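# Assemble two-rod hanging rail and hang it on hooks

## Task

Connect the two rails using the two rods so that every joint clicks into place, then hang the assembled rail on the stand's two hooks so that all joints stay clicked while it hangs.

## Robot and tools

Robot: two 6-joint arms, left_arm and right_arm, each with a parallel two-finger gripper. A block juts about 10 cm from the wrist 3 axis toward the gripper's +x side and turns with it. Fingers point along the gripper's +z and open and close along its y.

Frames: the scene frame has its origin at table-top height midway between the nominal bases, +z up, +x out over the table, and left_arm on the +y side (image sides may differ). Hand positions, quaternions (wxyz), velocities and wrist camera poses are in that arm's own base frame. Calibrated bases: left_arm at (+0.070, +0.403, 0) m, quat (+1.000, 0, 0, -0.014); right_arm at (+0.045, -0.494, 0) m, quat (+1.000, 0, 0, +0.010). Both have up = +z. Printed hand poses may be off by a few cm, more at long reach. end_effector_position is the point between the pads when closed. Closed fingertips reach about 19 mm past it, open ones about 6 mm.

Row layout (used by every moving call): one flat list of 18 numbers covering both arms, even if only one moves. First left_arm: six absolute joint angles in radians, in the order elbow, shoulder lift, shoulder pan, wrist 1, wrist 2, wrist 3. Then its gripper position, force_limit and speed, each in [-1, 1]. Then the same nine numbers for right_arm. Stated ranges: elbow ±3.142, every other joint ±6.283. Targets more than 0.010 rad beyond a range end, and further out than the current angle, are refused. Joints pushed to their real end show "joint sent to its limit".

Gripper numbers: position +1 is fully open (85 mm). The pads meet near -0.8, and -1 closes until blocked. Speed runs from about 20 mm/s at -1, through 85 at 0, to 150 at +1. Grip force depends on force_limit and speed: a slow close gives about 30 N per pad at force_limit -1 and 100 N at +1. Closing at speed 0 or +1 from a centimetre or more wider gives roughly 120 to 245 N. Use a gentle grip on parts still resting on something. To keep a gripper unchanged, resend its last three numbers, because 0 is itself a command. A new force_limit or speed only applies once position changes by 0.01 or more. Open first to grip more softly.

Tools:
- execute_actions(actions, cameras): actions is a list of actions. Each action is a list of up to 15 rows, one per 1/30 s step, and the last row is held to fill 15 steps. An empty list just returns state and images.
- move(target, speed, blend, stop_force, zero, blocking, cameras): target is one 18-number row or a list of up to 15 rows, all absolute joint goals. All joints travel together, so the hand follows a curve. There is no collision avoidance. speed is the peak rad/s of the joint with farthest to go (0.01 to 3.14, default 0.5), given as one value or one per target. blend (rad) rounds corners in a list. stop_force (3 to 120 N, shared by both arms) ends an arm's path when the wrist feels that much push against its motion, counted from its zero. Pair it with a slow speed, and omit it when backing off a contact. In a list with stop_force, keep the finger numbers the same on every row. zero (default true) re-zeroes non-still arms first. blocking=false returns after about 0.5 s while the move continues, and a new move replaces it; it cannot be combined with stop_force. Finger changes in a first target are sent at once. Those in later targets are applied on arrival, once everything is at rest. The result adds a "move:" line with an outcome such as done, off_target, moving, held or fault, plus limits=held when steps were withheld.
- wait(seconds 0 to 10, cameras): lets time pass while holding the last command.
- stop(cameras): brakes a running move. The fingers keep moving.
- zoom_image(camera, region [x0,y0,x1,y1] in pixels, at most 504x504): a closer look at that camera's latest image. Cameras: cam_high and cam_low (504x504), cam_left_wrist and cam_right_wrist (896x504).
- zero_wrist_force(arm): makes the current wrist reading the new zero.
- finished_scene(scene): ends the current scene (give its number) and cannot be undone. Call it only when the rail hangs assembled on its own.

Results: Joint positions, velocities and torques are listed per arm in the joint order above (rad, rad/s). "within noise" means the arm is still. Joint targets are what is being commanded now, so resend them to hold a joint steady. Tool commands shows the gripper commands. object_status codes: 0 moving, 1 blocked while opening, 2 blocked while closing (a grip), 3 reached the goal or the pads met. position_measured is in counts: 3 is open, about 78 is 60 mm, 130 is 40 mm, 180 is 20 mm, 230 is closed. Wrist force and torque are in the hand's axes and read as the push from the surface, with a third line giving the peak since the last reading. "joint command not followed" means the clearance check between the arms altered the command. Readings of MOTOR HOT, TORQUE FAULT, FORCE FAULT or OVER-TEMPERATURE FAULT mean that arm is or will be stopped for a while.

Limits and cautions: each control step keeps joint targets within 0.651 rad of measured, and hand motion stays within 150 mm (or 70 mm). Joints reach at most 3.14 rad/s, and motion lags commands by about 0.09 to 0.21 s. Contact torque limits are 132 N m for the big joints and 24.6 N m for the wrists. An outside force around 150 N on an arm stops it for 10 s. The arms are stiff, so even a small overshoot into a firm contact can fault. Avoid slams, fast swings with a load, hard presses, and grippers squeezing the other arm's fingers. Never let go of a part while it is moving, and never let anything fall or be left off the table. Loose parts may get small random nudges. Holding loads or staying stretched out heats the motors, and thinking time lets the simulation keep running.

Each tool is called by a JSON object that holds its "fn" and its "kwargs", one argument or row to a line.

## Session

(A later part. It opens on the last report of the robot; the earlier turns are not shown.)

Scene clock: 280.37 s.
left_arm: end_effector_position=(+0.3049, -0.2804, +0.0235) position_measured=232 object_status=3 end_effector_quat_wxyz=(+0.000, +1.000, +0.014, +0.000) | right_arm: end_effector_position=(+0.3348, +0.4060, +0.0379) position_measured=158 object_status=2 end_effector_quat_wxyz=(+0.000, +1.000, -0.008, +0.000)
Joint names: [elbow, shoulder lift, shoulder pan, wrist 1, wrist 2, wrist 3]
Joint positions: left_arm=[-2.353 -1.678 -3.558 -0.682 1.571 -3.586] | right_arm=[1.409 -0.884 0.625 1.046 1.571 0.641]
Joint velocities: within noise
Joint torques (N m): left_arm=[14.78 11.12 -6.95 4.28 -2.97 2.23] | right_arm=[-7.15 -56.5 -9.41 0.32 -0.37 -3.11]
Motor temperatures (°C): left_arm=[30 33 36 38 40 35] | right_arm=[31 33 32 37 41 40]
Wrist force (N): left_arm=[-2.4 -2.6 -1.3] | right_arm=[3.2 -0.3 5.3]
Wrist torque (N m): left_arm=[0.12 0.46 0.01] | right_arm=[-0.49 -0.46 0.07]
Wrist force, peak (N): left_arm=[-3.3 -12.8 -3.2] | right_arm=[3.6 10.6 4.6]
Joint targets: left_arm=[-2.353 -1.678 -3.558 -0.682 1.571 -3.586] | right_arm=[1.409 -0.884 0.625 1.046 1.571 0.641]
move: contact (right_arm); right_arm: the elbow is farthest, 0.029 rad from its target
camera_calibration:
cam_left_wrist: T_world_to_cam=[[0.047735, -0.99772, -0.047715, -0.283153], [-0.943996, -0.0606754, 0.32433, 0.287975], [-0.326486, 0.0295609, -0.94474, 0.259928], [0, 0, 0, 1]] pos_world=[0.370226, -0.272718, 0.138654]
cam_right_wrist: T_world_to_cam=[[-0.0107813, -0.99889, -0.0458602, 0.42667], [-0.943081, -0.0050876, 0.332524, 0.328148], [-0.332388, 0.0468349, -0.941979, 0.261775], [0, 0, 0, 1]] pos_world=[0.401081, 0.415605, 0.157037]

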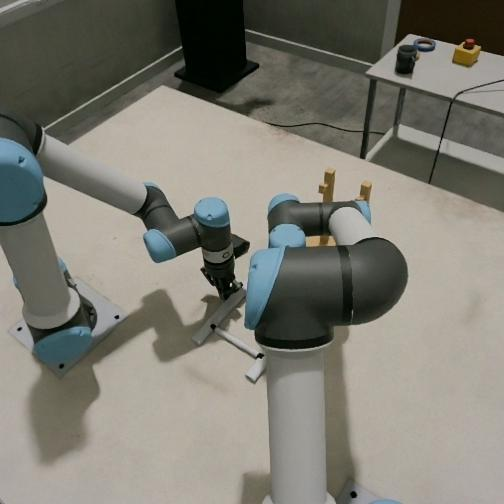

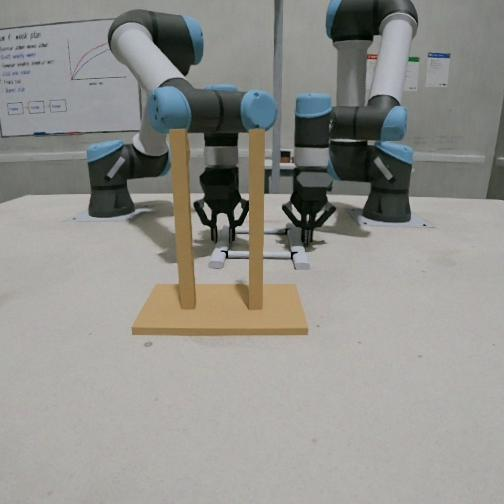

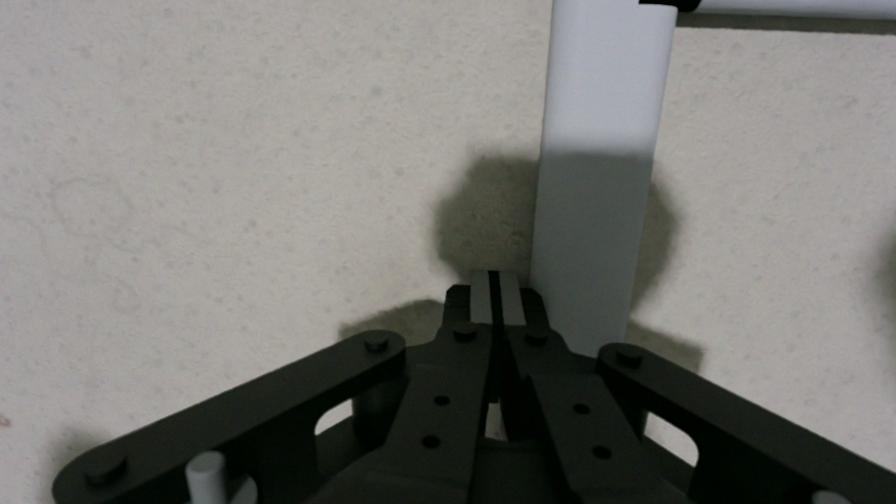

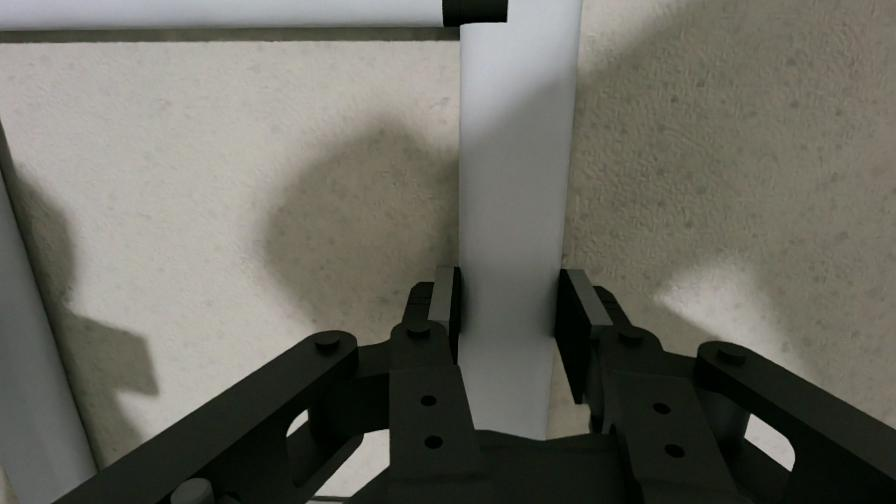

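{"fn": "move", "kwargs": {
  "target": [-2.3529,-1.6779,-3.5577,-0.6816,1.571,-3.5857,-1,-0.6,0,1.38,-0.8682,0.6413,1.059,1.571,0.6568,-1,-0.3,-1],
  "speed": 0.02,
  "stop_force": 50
}}

Scene clock: 310.53 s.
left_arm: end_effector_position=(+0.3049, -0.2804, +0.0235) position_measured=232 object_status=3 end_effector_quat_wxyz=(+0.000, +1.000, +0.014, +0.000) | right_arm: end_effector_position=(+0.3348, +0.4088, +0.0378) position_measured=158 object_status=2 end_effector_quat_wxyz=(+0.000, +1.000, -0.008, +0.000)
Joint names: [elbow, shoulder lift, shoulder pan, wrist 1, wrist 2, wrist 3]
Joint positions: left_arm=[-2.353 -1.678 -3.558 -0.682 1.571 -3.586] | right_arm=[1.4 -0.88 0.63 1.05 1.571 0.646]
Joint velocities: within noise
Joint torques (N m): left_arm=[20.99 12.27 -9.54 8.88 -15.07 2.07] | right_arm=[-19.79 -60.56 6.14 -6.52 -13.74 -3.13]
Motor temperatures (°C): left_arm=[30 33 36 38 40 35] | right_arm=[31 33 32 37 41 40]
Wrist force (N): left_arm=[-6.2 -52.6 -25.6] | right_arm=[5.8 46.7 5.5]
Wrist torque (N m): left_arm=[0.24 0.43 0.02] | right_arm=[-1.19 -0.48 0.05]
Wrist force, peak (N): left_arm=[-6.0 -52.9 -26.0] | right_arm=[6.2 54.2 5.3]
Joint targets: left_arm=[-2.353 -1.678 -3.558 -0.682 1.571 -3.586] | right_arm=[1.400 -0.880 0.630 1.050 1.571 0.646]
move: contact (right_arm); right_arm: the elbow is farthest, 0.020 rad from its target
camera_calibration:
cam_left_wrist: T_world_to_cam=[[0.0477081, -0.997717, -0.0478064, -0.283129], [-0.944029, -0.0606769, 0.324235, 0.288], [-0.326395, 0.029662, -0.944768, 0.259926], [0, 0, 0, 1]] pos_world=[0.370226, -0.272718, 0.138655]
cam_right_wrist: T_world_to_cam=[[-0.0108313, -0.998909, -0.0454159, 0.429426], [-0.943047, -0.00489735, 0.332624, 0.328053], [-0.332484, 0.046432, -0.941965, 0.261849], [0, 0, 0, 1]] pos_world=[0.401081, 0.418406, 0.157037]

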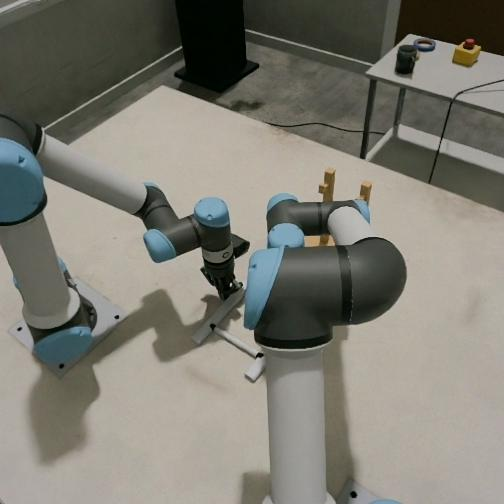

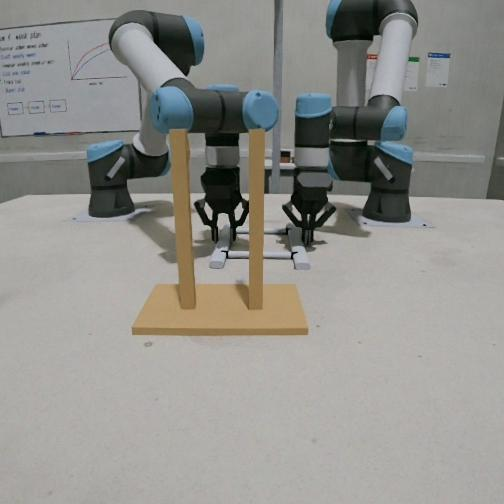

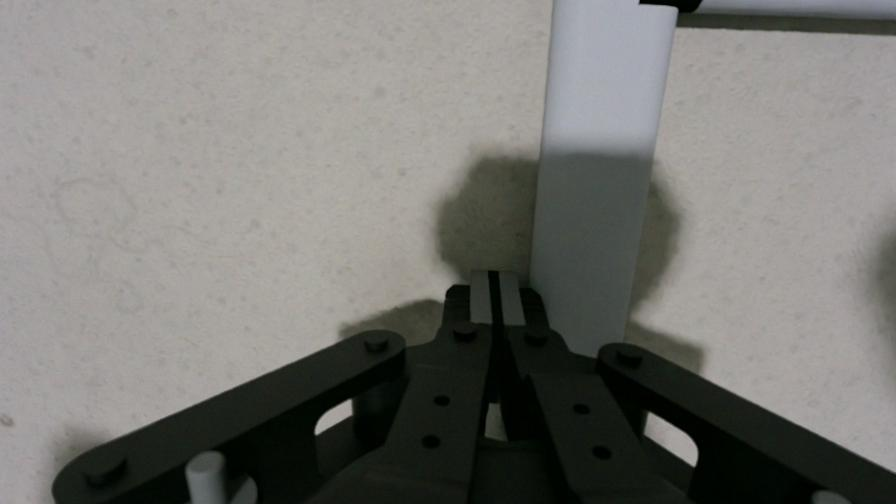

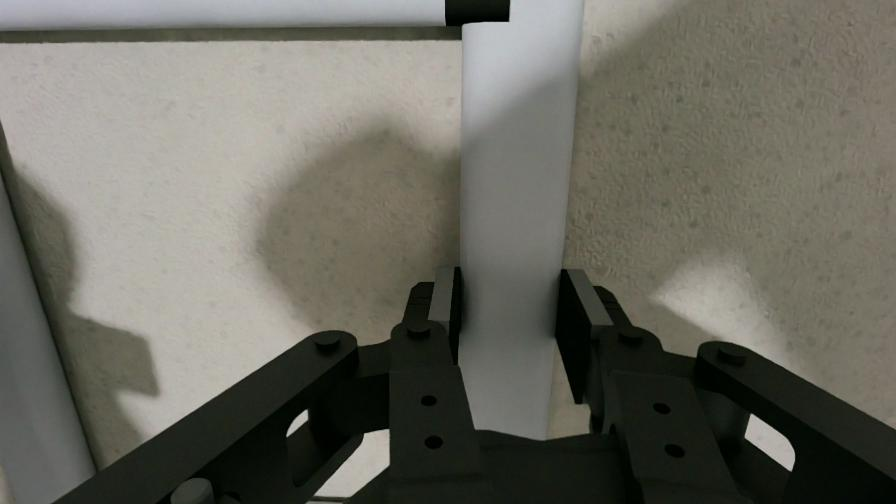

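{"fn": "move", "kwargs": {
  "target": [-2.3529,-1.6779,-3.5577,-0.6816,1.571,-3.5857,-1,-0.6,0,1.38,-0.8682,0.6413,1.059,1.571,0.6568,-1,-0.3,-1],
  "speed": 0.02,
  "stop_force": 25
}}

{"fn": "zoom_image", "kwargs": {
  "camera": "cam_right_wrist",
  "region": [400, 0, 620, 100]
}}

Scene clock: 318.13 s.
left_arm: end_effector_position=(+0.3049, -0.2804, +0.0235) position_measured=232 object_status=3 end_effector_quat_wxyz=(+0.000, +1.000, +0.014, +0.000) | right_arm: end_effector_position=(+0.3354, +0.4093, +0.0379) position_measured=158 object_status=2 end_effector_quat_wxyz=(+0.002, +1.000, -0.008, +0.001)
Joint names: [elbow, shoulder lift, shoulder pan, wrist 1, wrist 2, wrist 3]
Joint positions: left_arm=[-2.353 -1.678 -3.558 -0.682 1.571 -3.586] | right_arm=[1.396 -0.877 0.632 1.053 1.576 0.648]
Joint velocities: within noise
Joint torques (N m): left_arm=[26.85 13.65 -17.63 8.72 -15.14 1.94] | right_arm=[-22.73 -60.95 8.18 -8.78 -14.71 -2.86]
Motor temperatures (°C): left_arm=[30 33 36 38 40 35] | right_arm=[31 33 32 37 41 40]
Wrist force (N): left_arm=[-2.2 -62.5 -25.9] | right_arm=[3.4 53.4 5.3]
Wrist torque (N m): left_arm=[0.29 0.48 -0.04] | right_arm=[-1.12 -0.54 -0.15]
Wrist force, peak (N): left_arm=[-4.3 -71.1 -33.8] | right_arm=[3.0 71.6 4.2]
Joint targets: left_arm=[-2.353 -1.678 -3.558 -0.682 1.571 -3.586] | right_arm=[1.396 -0.877 0.632 1.053 1.573 0.648]
move: contact (right_arm); right_arm: the elbow is farthest, 0.016 rad from its target
camera_calibration:
cam_left_wrist: T_world_to_cam=[[0.0477081, -0.997717, -0.0478064, -0.283129], [-0.944029, -0.0606769, 0.324235, 0.288], [-0.326395, 0.029662, -0.944768, 0.259926], [0, 0, 0, 1]] pos_world=[0.370226, -0.272718, 0.138655]
cam_right_wrist: T_world_to_cam=[[-0.0108811, -0.999068, -0.0417674, 0.429953], [-0.943855, -0.00353055, 0.33034, 0.32841], [-0.330179, 0.0430169, -0.942937, 0.262665], [0, 0, 0, 1]] pos_world=[0.401376, 0.419412, 0.157148]

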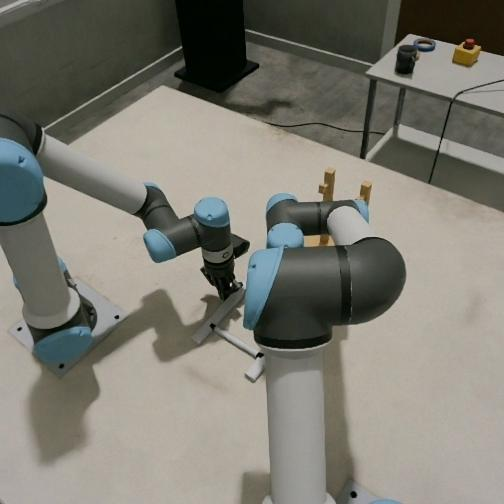

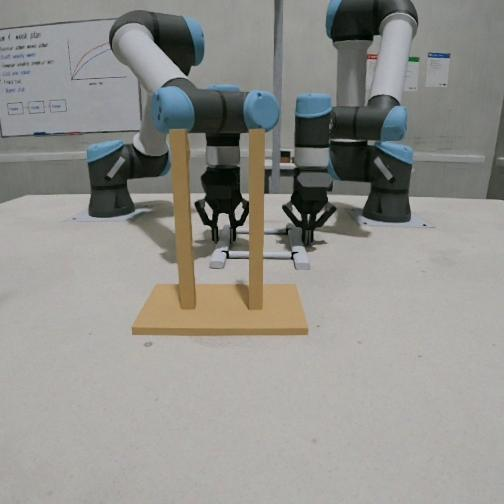

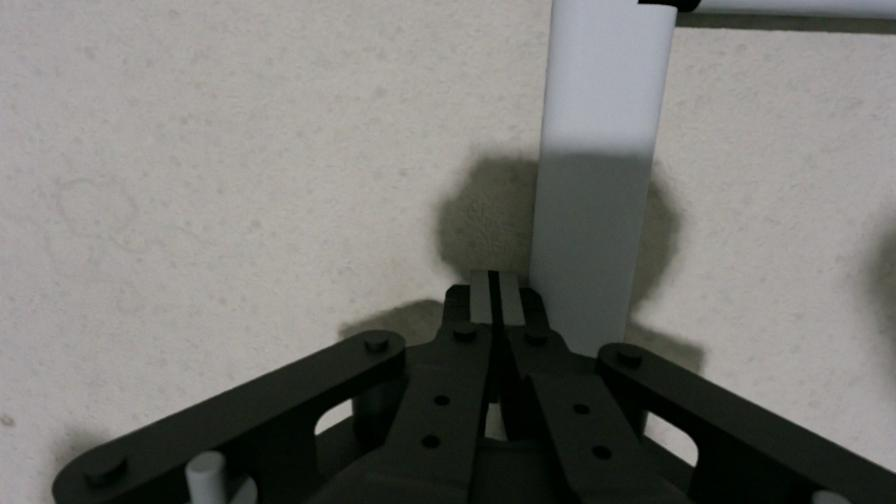

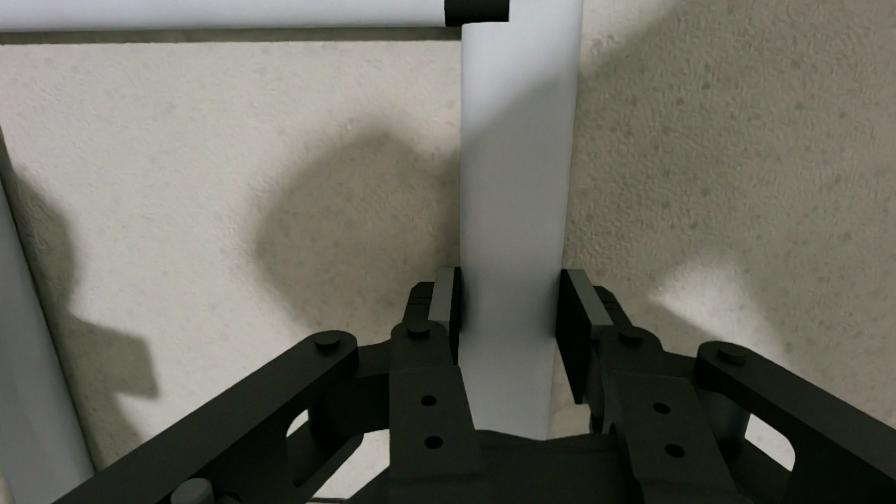

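Scaled by 2.291 from the camera's 896x504 image, which has a finer 1280x720 frame.

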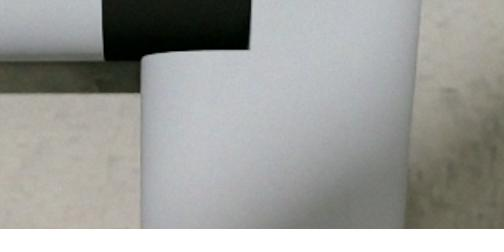

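{"fn": "move", "kwargs": {
  "target": [
    [-2.3529,-1.6779,-3.5577,-0.6816,1.571,-3.5857,-1,-0.6,0,1.4055,-0.8825,0.627,1.0475,1.571,0.643,-1,-0.3,-1],
    [-2.3529,-1.6779,-3.5577,-0.6816,1.571,-3.5857,-1,-0.6,0,1.4045,-0.882,0.628,1.0475,1.571,0.644,0.1,-0.3,-1],
    [-2.3529,-1.6779,-3.5577,-0.6816,1.571,-3.5857,-1,-0.6,0,1.4035,-0.8805,0.628,1.0475,1.571,0.644,-1,0.2,-1]
  ],
  "speed": 0.1
}}

Scene clock: 329.50 s.
left_arm: end_effector_position=(+0.3049, -0.2804, +0.0235) position_measured=232 object_status=3 end_effector_quat_wxyz=(+0.000, +1.000, +0.014, +0.000) | right_arm: end_effector_position=(+0.3351, +0.4079, +0.0373) position_measured=161 object_status=0 end_effector_quat_wxyz=(+0.000, +1.000, -0.008, +0.000)
Joint names: [elbow, shoulder lift, shoulder pan, wrist 1, wrist 2, wrist 3]
Joint positions: left_arm=[-2.353 -1.678 -3.558 -0.682 1.571 -3.586] | right_arm=[1.403 -0.88 0.628 1.048 1.571 0.644]
Joint velocities: within noise
Joint torques (N m): left_arm=[14.16 15.44 -9.78 6.73 -9.3 1.79] | right_arm=[-27.63 -32.65 13.48 -9.11 -11.2 2.48]
Motor temperatures (°C): left_arm=[30 33 36 38 40 35] | right_arm=[31 33 32 37 41 40]
Wrist force (N): left_arm=[-3.5 -23.9 -14.8] | right_arm=[6.3 34.5 -35.0]
Wrist torque (N m): left_arm=[0.80 0.51 0.00] | right_arm=[-1.31 -0.65 -0.06]
Wrist force, peak (N): left_arm=[-2.3 -63.0 -26.8] | right_arm=[4.1 54.8 6.1]
Joint targets: left_arm=[-2.353 -1.678 -3.558 -0.682 1.571 -3.586] | right_arm=[1.403 -0.880 0.628 1.048 1.571 0.644]
move: done
camera_calibration:
cam_left_wrist: T_world_to_cam=[[0.0477405, -0.997719, -0.047717, -0.283155], [-0.943996, -0.0606812, 0.32433, 0.287973], [-0.326486, 0.029561, -0.94474, 0.259928], [0, 0, 0, 1]] pos_world=[0.370226, -0.272718, 0.138654]
cam_right_wrist: T_world_to_cam=[[-0.0113187, -0.998868, -0.0461978, 0.428706], [-0.943139, -0.00468464, 0.332364, 0.328485], [-0.332204, 0.0473329, -0.942019, 0.261044], [0, 0, 0, 1]] pos_world=[0.40138, 0.417403, 0.156537]

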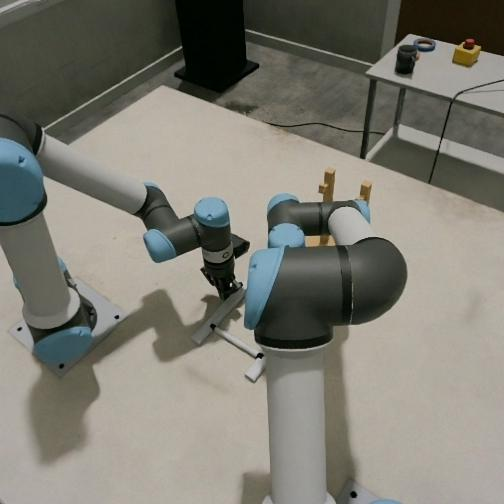

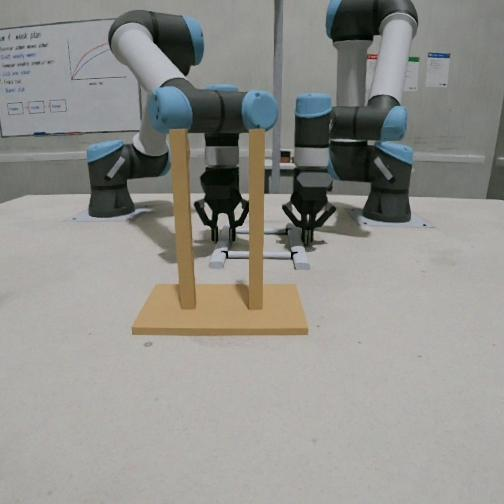

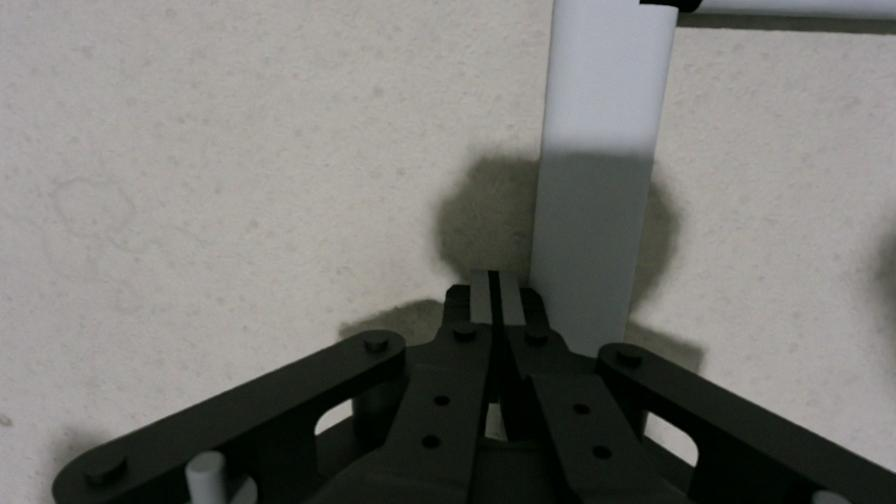

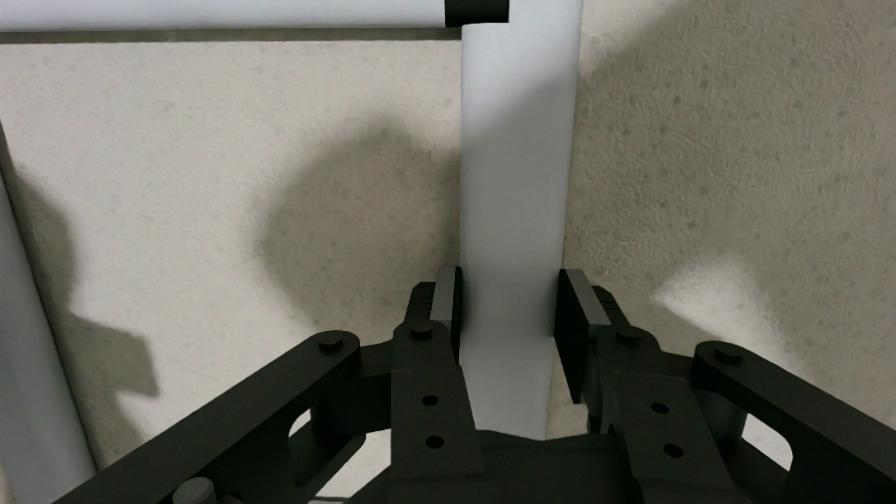

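{"fn": "move", "kwargs": {
  "target": [
    [-2.3529,-1.6779,-3.5457,-0.6816,1.571,-3.5737,-1,-0.6,0,1.4035,-0.8805,0.628,1.0475,1.571,0.644,-1,0.2,-1],
    [-2.2564,-1.5112,-3.5457,-0.9448,1.571,-3.5737,-1,-0.6,0,1.4035,-0.8805,0.628,1.0475,1.571,0.644,-1,0.2,-1],
    [-2.0,-1.5,-2.7,-1.2,1.571,-2.7,-1,-0.6,0,1.4035,-0.8805,0.628,1.0475,1.571,0.644,-1,0.2,-1]
  ],
  "speed": [0.1, 0.3, 0.8]
}}

{"fn": "move", "kwargs": {
  "target": [-2.0,-1.5,-2.7,-1.2,1.571,-2.7,-1,-0.6,0,1.3405,-0.9468,0.628,1.1771,1.571,0.644,-1,0.2,-1],
  "speed": 0.15
}}

Scene clock: 346.20 s.
left_arm: end_effector_position=(+0.4548, +0.0675, +0.1931) position_measured=232 object_status=3 end_effector_quat_wxyz=(-0.003, +1.000, +0.000, +0.006) | right_arm: end_effector_position=(+0.3350, +0.4079, +0.0373) position_measured=161 object_status=2 end_effector_quat_wxyz=(+0.000, +1.000, -0.008, +0.000)
Joint names: [elbow, shoulder lift, shoulder pan, wrist 1, wrist 2, wrist 3]
Joint positions: left_arm=[-2 -1.5 -2.7 -1.2 1.571 -2.7] | right_arm=[1.403 -0.88 0.628 1.048 1.571 0.644]
Joint velocities: within noise
Joint torques (N m): left_arm=[31.26 34 8.57 1.18 2.02 2.29] | right_arm=[-15.86 -33.43 -8.15 1.46 0.65 2.37]
Motor temperatures (°C): left_arm=[30 33 36 38 41 35] | right_arm=[31 33 32 37 41 40]
Wrist force (N): left_arm=[-2.9 4.3 0.6] | right_arm=[4.9 1.6 -34.0]
Wrist torque (N m): left_arm=[0.69 0.54 0.02] | right_arm=[-0.80 -0.54 0.07]
Wrist force, peak (N): left_arm=[-3.4 -26.4 -15.1] | right_arm=[6.0 35.2 -35.7]
Joint targets: left_arm=[-2.000 -1.500 -2.700 -1.200 1.571 -2.700] | right_arm=[1.403 -0.880 0.628 1.048 1.571 0.644]
move: done
camera_calibration:
cam_left_wrist: T_world_to_cam=[[0.0202988, -0.998403, -0.0527291, 0.0783359], [-0.94887, -0.0358553, 0.313624, 0.39825], [-0.315013, 0.0436668, -0.948082, 0.453285], [0, 0, 0, 1]] pos_world=[0.519089, 0.0726966, 0.308981]
cam_right_wrist: T_world_to_cam=[[-0.0112186, -0.998868, -0.046229, 0.428669], [-0.943152, -0.00478766, 0.332327, 0.328445], [-0.332172, 0.0473292, -0.942031, 0.261001], [0, 0, 0, 1]] pos_world=[0.40128, 0.417404, 0.156537]

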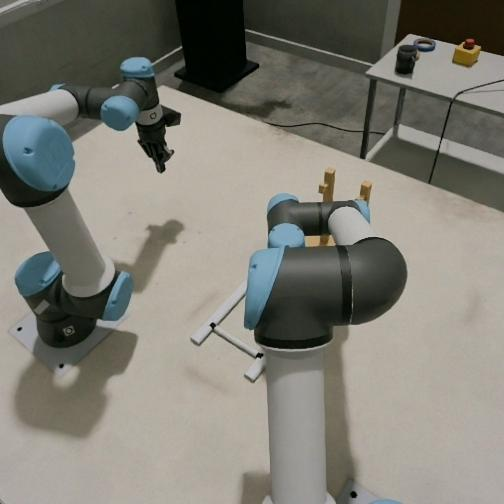

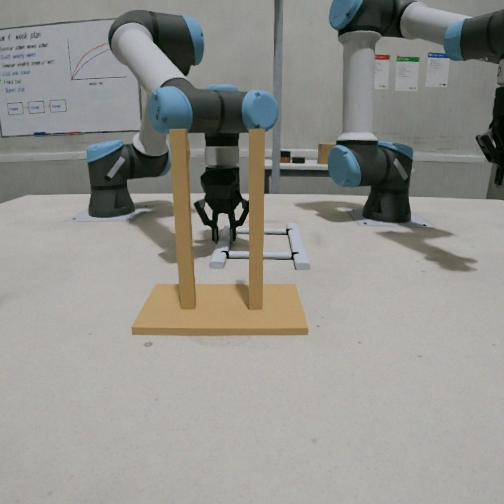

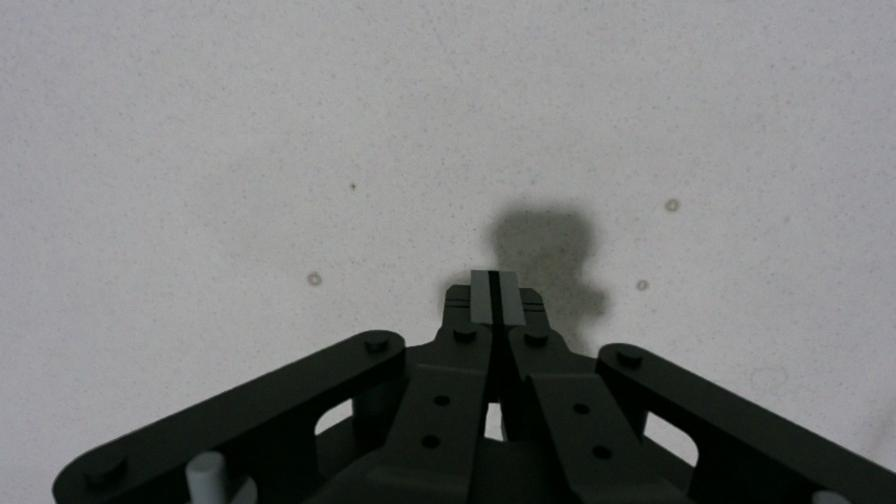

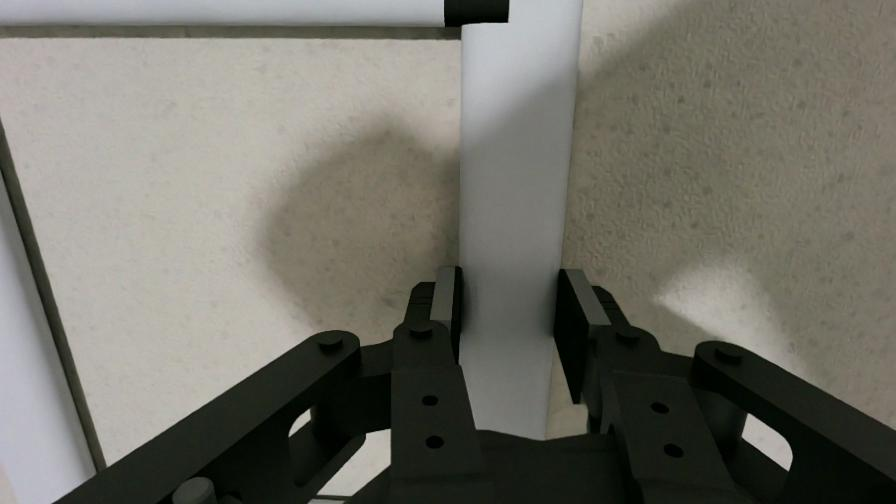

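Scene clock: 348.63 s.
left_arm: end_effector_position=(+0.4548, +0.0676, +0.1931) position_measured=232 object_status=3 end_effector_quat_wxyz=(-0.003, +1.000, +0.000, +0.006) | right_arm: end_effector_position=(+0.3351, +0.4079, +0.1000) position_measured=231 object_status=0 end_effector_quat_wxyz=(+0.000, +1.000, -0.008, +0.000)
Joint names: [elbow, shoulder lift, shoulder pan, wrist 1, wrist 2, wrist 3]
Joint positions: left_arm=[-2 -1.5 -2.7 -1.2 1.571 -2.7] | right_arm=[1.34 -0.947 0.628 1.177 1.571 0.644]
Joint velocities: within noise
Joint torques (N m): left_arm=[27.24 32.39 7.58 1.63 0.76 1.95] | right_arm=[-30.36 -54.19 -8.24 5.22 0.63 2.28]
Motor temperatures (°C): left_arm=[30 33 36 38 41 35] | right_arm=[31 33 32 37 41 40]
Wrist force (N): left_arm=[-3.1 4.2 0.5] | right_arm=[2.6 -2.0 1.8]
Wrist torque (N m): left_arm=[0.68 0.57 0.02] | right_arm=[-0.38 -0.42 -0.02]
Wrist force, peak (N): left_arm=[-3.2 4.4 0.4] | right_arm=[5.4 1.4 -34.8]
Joint targets: left_arm=[-2.000 -1.500 -2.700 -1.200 1.571 -2.700] | right_arm=[1.341 -0.947 0.628 1.177 1.571 0.644]
move: done
camera_calibration:
cam_left_wrist: T_world_to_cam=[[0.0202988, -0.998403, -0.0527291, 0.0785356], [-0.94887, -0.0358553, 0.313624, 0.398258], [-0.315013, 0.0436668, -0.948082, 0.453276], [0, 0, 0, 1]] pos_world=[0.519089, 0.0728966, 0.308981]
cam_right_wrist: T_world_to_cam=[[-0.0112935, -0.998873, -0.0460981, 0.431668], [-0.943077, -0.0046842, 0.332542, 0.307616], [-0.332383, 0.0472296, -0.941961, 0.320112], [0, 0, 0, 1]] pos_world=[0.40138, 0.417504, 0.219137]

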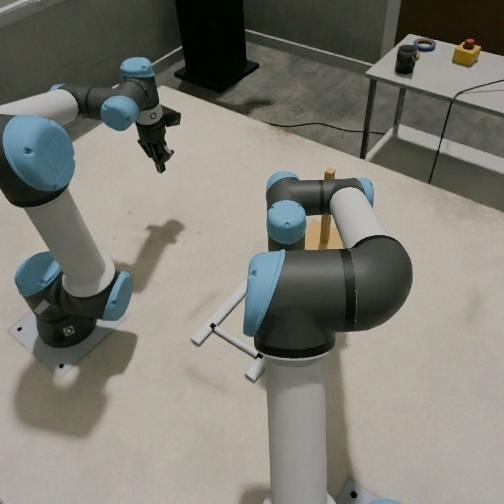

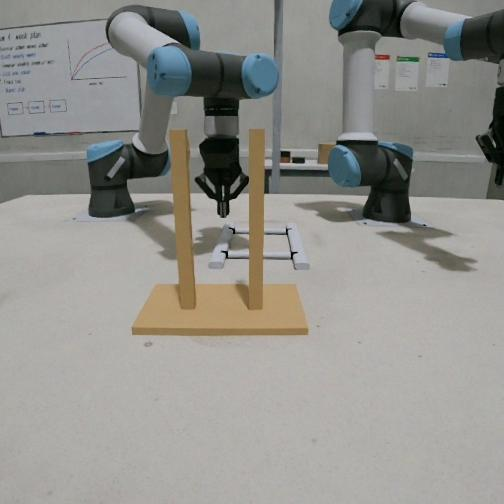

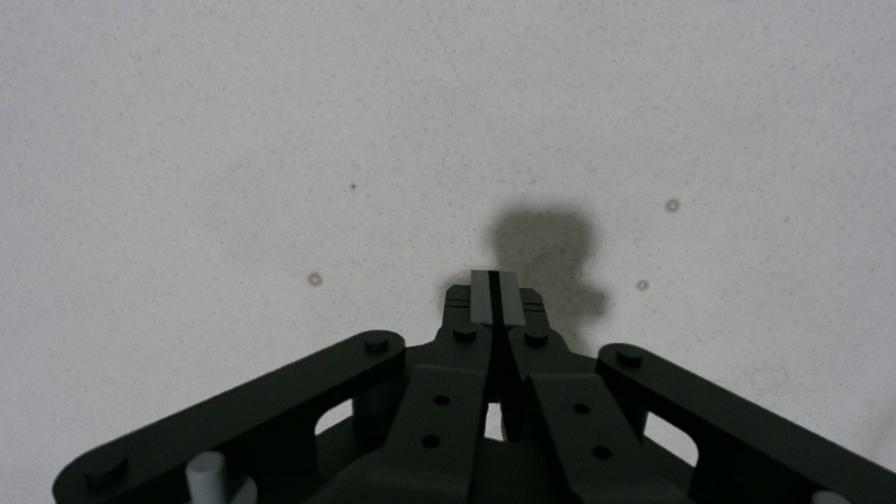

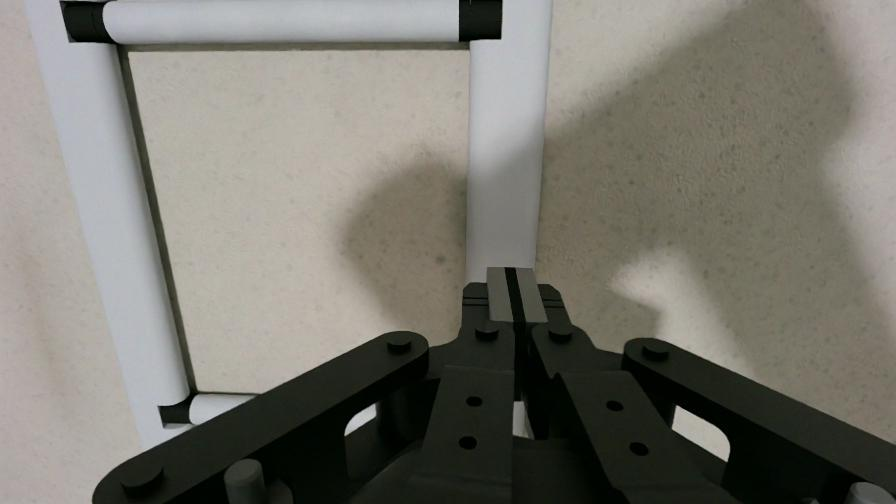

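{"fn": "move", "kwargs": {
  "target": [
    [-2.0,-1.5,-2.7,-1.2,1.571,-2.7,-1,-0.6,0,1.3405,-0.9468,0.628,1.1771,1.571,0.644,0.3,0.2,-1],
    [-2.0,-1.5,-2.7,-1.2,1.571,-2.7,-1,-0.6,0,1.4058,-0.8763,0.628,1.0413,1.571,0.644,0.3,0.2,-1]
  ],
  "speed": 0.15,
  "stop_force": 5
}}

Scene clock: 361.17 s.
left_arm: end_effector_position=(+0.4548, +0.0676, +0.1931) position_measured=232 object_status=3 end_effector_quat_wxyz=(-0.003, +1.000, +0.000, +0.006) | right_arm: end_effector_position=(+0.3352, +0.4080, +0.0479) position_measured=91 object_status=0 end_effector_quat_wxyz=(+0.001, +1.000, -0.008, -0.001)
Joint names: [elbow, shoulder lift, shoulder pan, wrist 1, wrist 2, wrist 3]
Joint positions: left_arm=[-2 -1.5 -2.7 -1.2 1.571 -2.7] | right_arm=[1.392 -0.891 0.628 1.072 1.571 0.644]
Joint velocities: within noise
Joint torques (N m): left_arm=[19.11 30.89 5.19 2.63 -2.07 2.06] | right_arm=[-16.64 -41.95 -0.23 2.22 -0.02 -0.12]
Motor temperatures (°C): left_arm=[30 33 36 38 41 35] | right_arm=[31 33 32 37 41 40]
Wrist force (N): left_arm=[-2.8 3.9 0.6] | right_arm=[2.8 -1.9 1.5]
Wrist torque (N m): left_arm=[0.63 0.53 0.02] | right_arm=[-0.35 -0.43 -0.02]
Wrist force, peak (N): left_arm=[-2.9 4.6 0.4] | right_arm=[11.4 -8.3 -146.2]
Joint targets: left_arm=[-2.000 -1.500 -2.700 -1.200 1.571 -2.700] | right_arm=[1.392 -0.891 0.628 1.071 1.571 0.644]
Tool commands: left_gripper/position=-1.0 left_gripper/force_limit=-0.6 left_gripper/speed=+0.0 right_gripper/position=+0.301961 right_gripper/force_limit=+0.2 right_gripper/speed=-1.0
FORCE FAULT: contact force on the right arm reached its limit, and that arm stopped. The contact can be on any part of that arm, not only on its tool. That arm's remaining commands of this call were not run. That arm is still stopped at the end of this call. That arm stays stopped for about 8 more seconds. Until then a move that you send moves the other arm only, and its call returns only when the move has ended. Once the stop has ended, the next robot result says so. If the stop ends while you think or write, that arm runs what you send next. While its stop runs, that arm takes no new command, but its gripper still runs the gripper command that each later call begins with. Until it ends, the stop uses up actions while you think or wait. An arm that is not stopped still takes commands.
move: fault (right_arm; stop_force had ended the path); path passed 1 of 2 targets; right_arm: the wrist 1 is farthest, 0.030 rad from its target
camera_calibration:
cam_left_wrist: T_world_to_cam=[[0.0202988, -0.998403, -0.0527291, 0.0785356], [-0.94887, -0.0358553, 0.313624, 0.398258], [-0.315013, 0.0436668, -0.948082, 0.453276], [0, 0, 0, 1]] pos_world=[0.519089, 0.0728966, 0.308981]
cam_right_wrist: T_world_to_cam=[[-0.0112942, -0.998921, -0.0450391, 0.42931], [-0.942618, -0.00439468, 0.333844, 0.324739], [-0.333681, 0.0462252, -0.941552, 0.271903], [0, 0, 0, 1]] pos_world=[0.401683, 0.417706, 0.166935]

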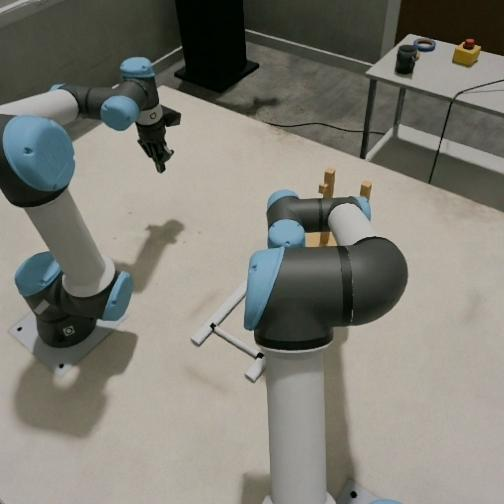

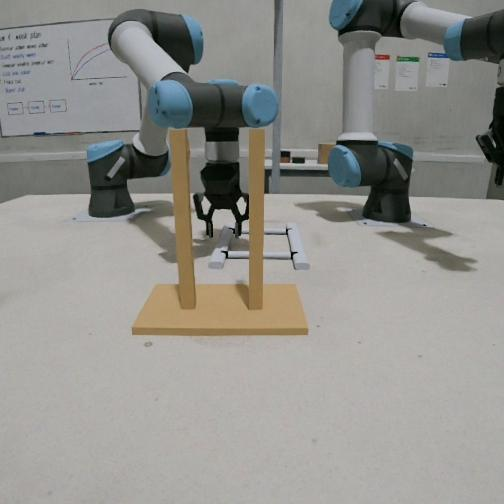

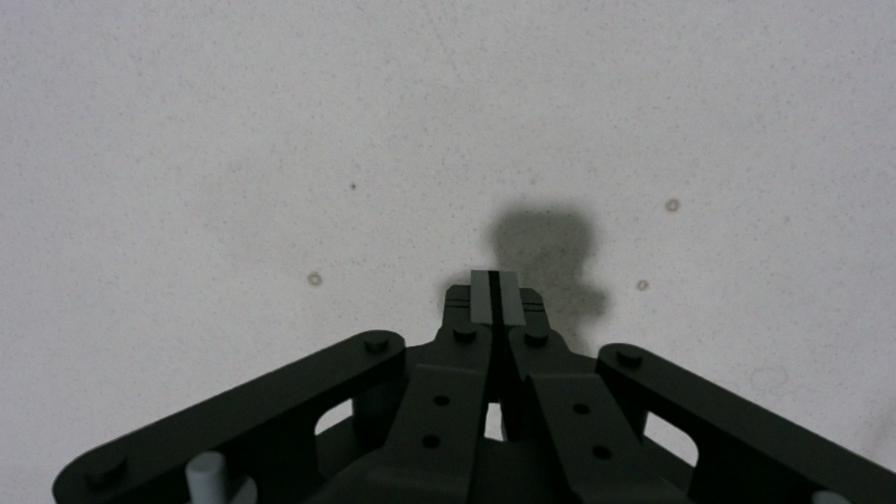

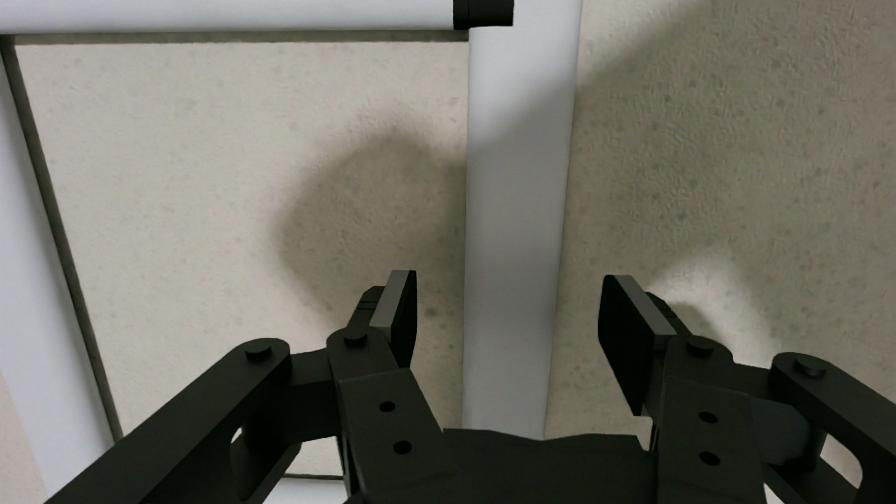

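{"fn": "wait", "kwargs": {
  "seconds": 9,
  "cameras": []
}}

{"fn": "move", "kwargs": {
  "target": [-2.0,-1.5,-2.7,-1.2,1.571,-2.7,-1,-0.6,0,1.4058,-0.8763,0.628,1.0413,1.571,0.644,0.3,0.2,-1],
  "speed": 0.04,
  "stop_force": 6,
  "cameras": ["cam_right_wrist"]
}}

Scene clock: 374.23 s.
left_arm: end_effector_position=(+0.4548, +0.0676, +0.1931) position_measured=232 object_status=3 end_effector_quat_wxyz=(-0.003, +1.000, +0.000, +0.006) | right_arm: end_effector_position=(+0.3352, +0.4080, +0.0479) position_measured=91 object_status=3 end_effector_quat_wxyz=(+0.001, +1.000, -0.008, -0.001)
Joint names: [elbow, shoulder lift, shoulder pan, wrist 1, wrist 2, wrist 3]
Joint positions: left_arm=[-2 -1.5 -2.7 -1.2 1.571 -2.7] | right_arm=[1.392 -0.891 0.628 1.072 1.571 0.644]
Joint velocities: within noise
Joint torques (N m): left_arm=[17.86 26.7 3.88 4.41 -2.31 1.99] | right_arm=[-16.31 -41.53 -0.88 2.16 0.01 -0.24]
Motor temperatures (°C): left_arm=[30 33 36 38 41 35] | right_arm=[31 33 32 37 41 40]
Wrist force (N): left_arm=[-2.6 4.0 0.5] | right_arm=[2.6 -1.9 1.5]
Wrist torque (N m): left_arm=[0.64 0.48 0.02] | right_arm=[-0.36 -0.41 -0.02]
Wrist force, peak (N): left_arm=[-3.1 4.6 0.3] | right_arm=[3.1 -2.0 1.7]
Joint targets: left_arm=[-2.000 -1.500 -2.700 -1.200 1.571 -2.700] | right_arm=[1.392 -0.891 0.628 1.071 1.571 0.644]
Tool commands: left_gripper/position=-1.0 left_gripper/force_limit=-0.6 left_gripper/speed=+0.0 right_gripper/position=+0.301961 right_gripper/force_limit=+0.2 right_gripper/speed=-1.0
FORCE FAULT, CONTINUED: the right arm's stop, for the force fault that an earlier result reported, is over. The rest of the stop counts as 16 of the actions that you can send in this scene. During its stop the right arm's controller moved it back a little. That arm's target is now where it stood when the stop ended, not its last command. That arm accepts commands again.
wait: 9.00 s; at rest from the start
No camera images: "cameras" was empty.

Scene clock: 375.93 s.
left_arm: end_effector_position=(+0.4548, +0.0676, +0.1931) position_measured=232 object_status=3 end_effector_quat_wxyz=(-0.003, +1.000, +0.000, +0.006) | right_arm: end_effector_position=(+0.3350, +0.4079, +0.0340) position_measured=91 object_status=3 end_effector_quat_wxyz=(+0.000, +1.000, -0.008, +0.000)
Joint names: [elbow, shoulder lift, shoulder pan, wrist 1, wrist 2, wrist 3]
Joint positions: left_arm=[-2 -1.5 -2.7 -1.2 1.571 -2.7] | right_arm=[1.406 -0.876 0.628 1.041 1.571 0.644]
Joint velocities: within noise
Joint torques (N m): left_arm=[19 25.78 4.19 4.38 -2.39 1.78] | right_arm=[-5.52 -32.96 6.24 0.19 -1.84 -0.37]
Motor temperatures (°C): left_arm=[30 33 36 38 41 35] | right_arm=[31 33 32 37 41 40]
Wrist force (N): left_arm=[-2.6 4.1 0.5] | right_arm=[2.9 -1.7 1.7]
Wrist torque (N m): left_arm=[0.65 0.50 0.02] | right_arm=[-0.33 -0.46 -0.01]
Wrist force, peak (N): left_arm=[-3.1 4.3 0.2] | right_arm=[3.0 -1.9 1.9]
Joint targets: left_arm=[-2.000 -1.500 -2.700 -1.200 1.571 -2.700] | right_arm=[1.406 -0.876 0.628 1.041 1.571 0.644]
move: done
camera_calibration:
cam_right_wrist: T_world_to_cam=[[-0.0112935, -0.998873, -0.0460981, 0.428625], [-0.943077, -0.0046842, 0.332542, 0.329564], [-0.332383, 0.0472296, -0.941961, 0.257942], [0, 0, 0, 1]] pos_world=[0.40138, 0.417504, 0.153137]
Images, in order (width x height): cam_right_wrist 896x504.

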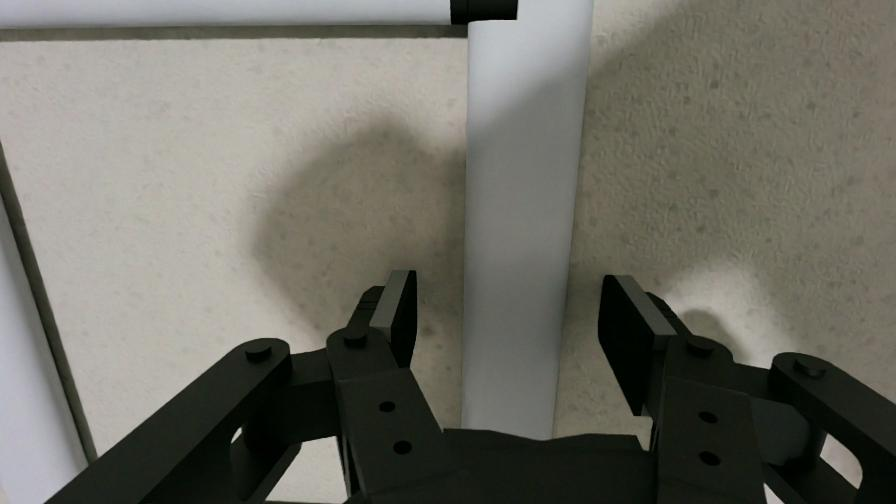

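{"fn": "move", "kwargs": {
  "target": [-2.0,-1.5,-2.7,-1.2,1.571,-2.7,-1,-0.6,0,1.4058,-0.8763,0.628,1.0413,1.571,0.644,-1,0.2,-1],
  "cameras": ["cam_right_wrist"]
}}

Scene clock: 379.47 s.
left_arm: end_effector_position=(+0.4548, +0.0676, +0.1931) position_measured=232 object_status=3 end_effector_quat_wxyz=(-0.003, +1.000, +0.000, +0.006) | right_arm: end_effector_position=(+0.3350, +0.4079, +0.0340) position_measured=160 object_status=0 end_effector_quat_wxyz=(+0.000, +1.000, -0.008, +0.000)
Joint names: [elbow, shoulder lift, shoulder pan, wrist 1, wrist 2, wrist 3]
Joint positions: left_arm=[-2 -1.5 -2.7 -1.2 1.571 -2.7] | right_arm=[1.406 -0.876 0.628 1.041 1.571 0.644]
Joint velocities: within noise
Joint torques (N m): left_arm=[19.56 25.9 4.78 4.12 -2.24 1.81] | right_arm=[-11.75 -33.35 6.14 0.7 -1.78 -0.37]
Motor temperatures (°C): left_arm=[30 33 36 38 41 35] | right_arm=[31 33 32 37 41 40]
Wrist force (N): left_arm=[-3.1 4.1 0.3] | right_arm=[4.5 -2.0 -23.1]
Wrist torque (N m): left_arm=[0.66 0.57 0.02] | right_arm=[-0.38 -0.45 -0.03]
Wrist force, peak (N): left_arm=[-3.1 4.5 0.2] | right_arm=[4.3 -2.1 -23.3]
Joint targets: left_arm=[-2.000 -1.500 -2.700 -1.200 1.571 -2.700] | right_arm=[1.406 -0.876 0.628 1.041 1.571 0.644]
move: done
camera_calibration:
cam_right_wrist: T_world_to_cam=[[-0.0112935, -0.998873, -0.0460981, 0.428625], [-0.943077, -0.0046842, 0.332542, 0.329564], [-0.332383, 0.0472296, -0.941961, 0.257942], [0, 0, 0, 1]] pos_world=[0.40138, 0.417504, 0.153137]
Images, in order (width x height): cam_right_wrist 896x504.

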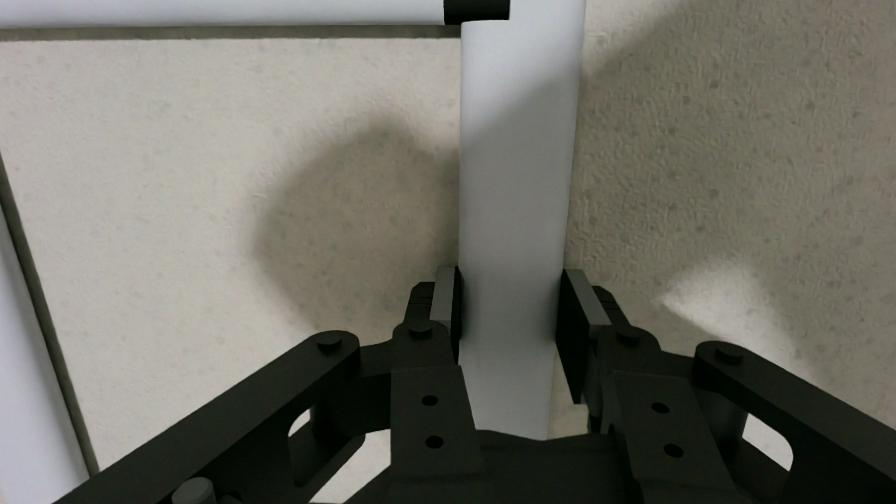

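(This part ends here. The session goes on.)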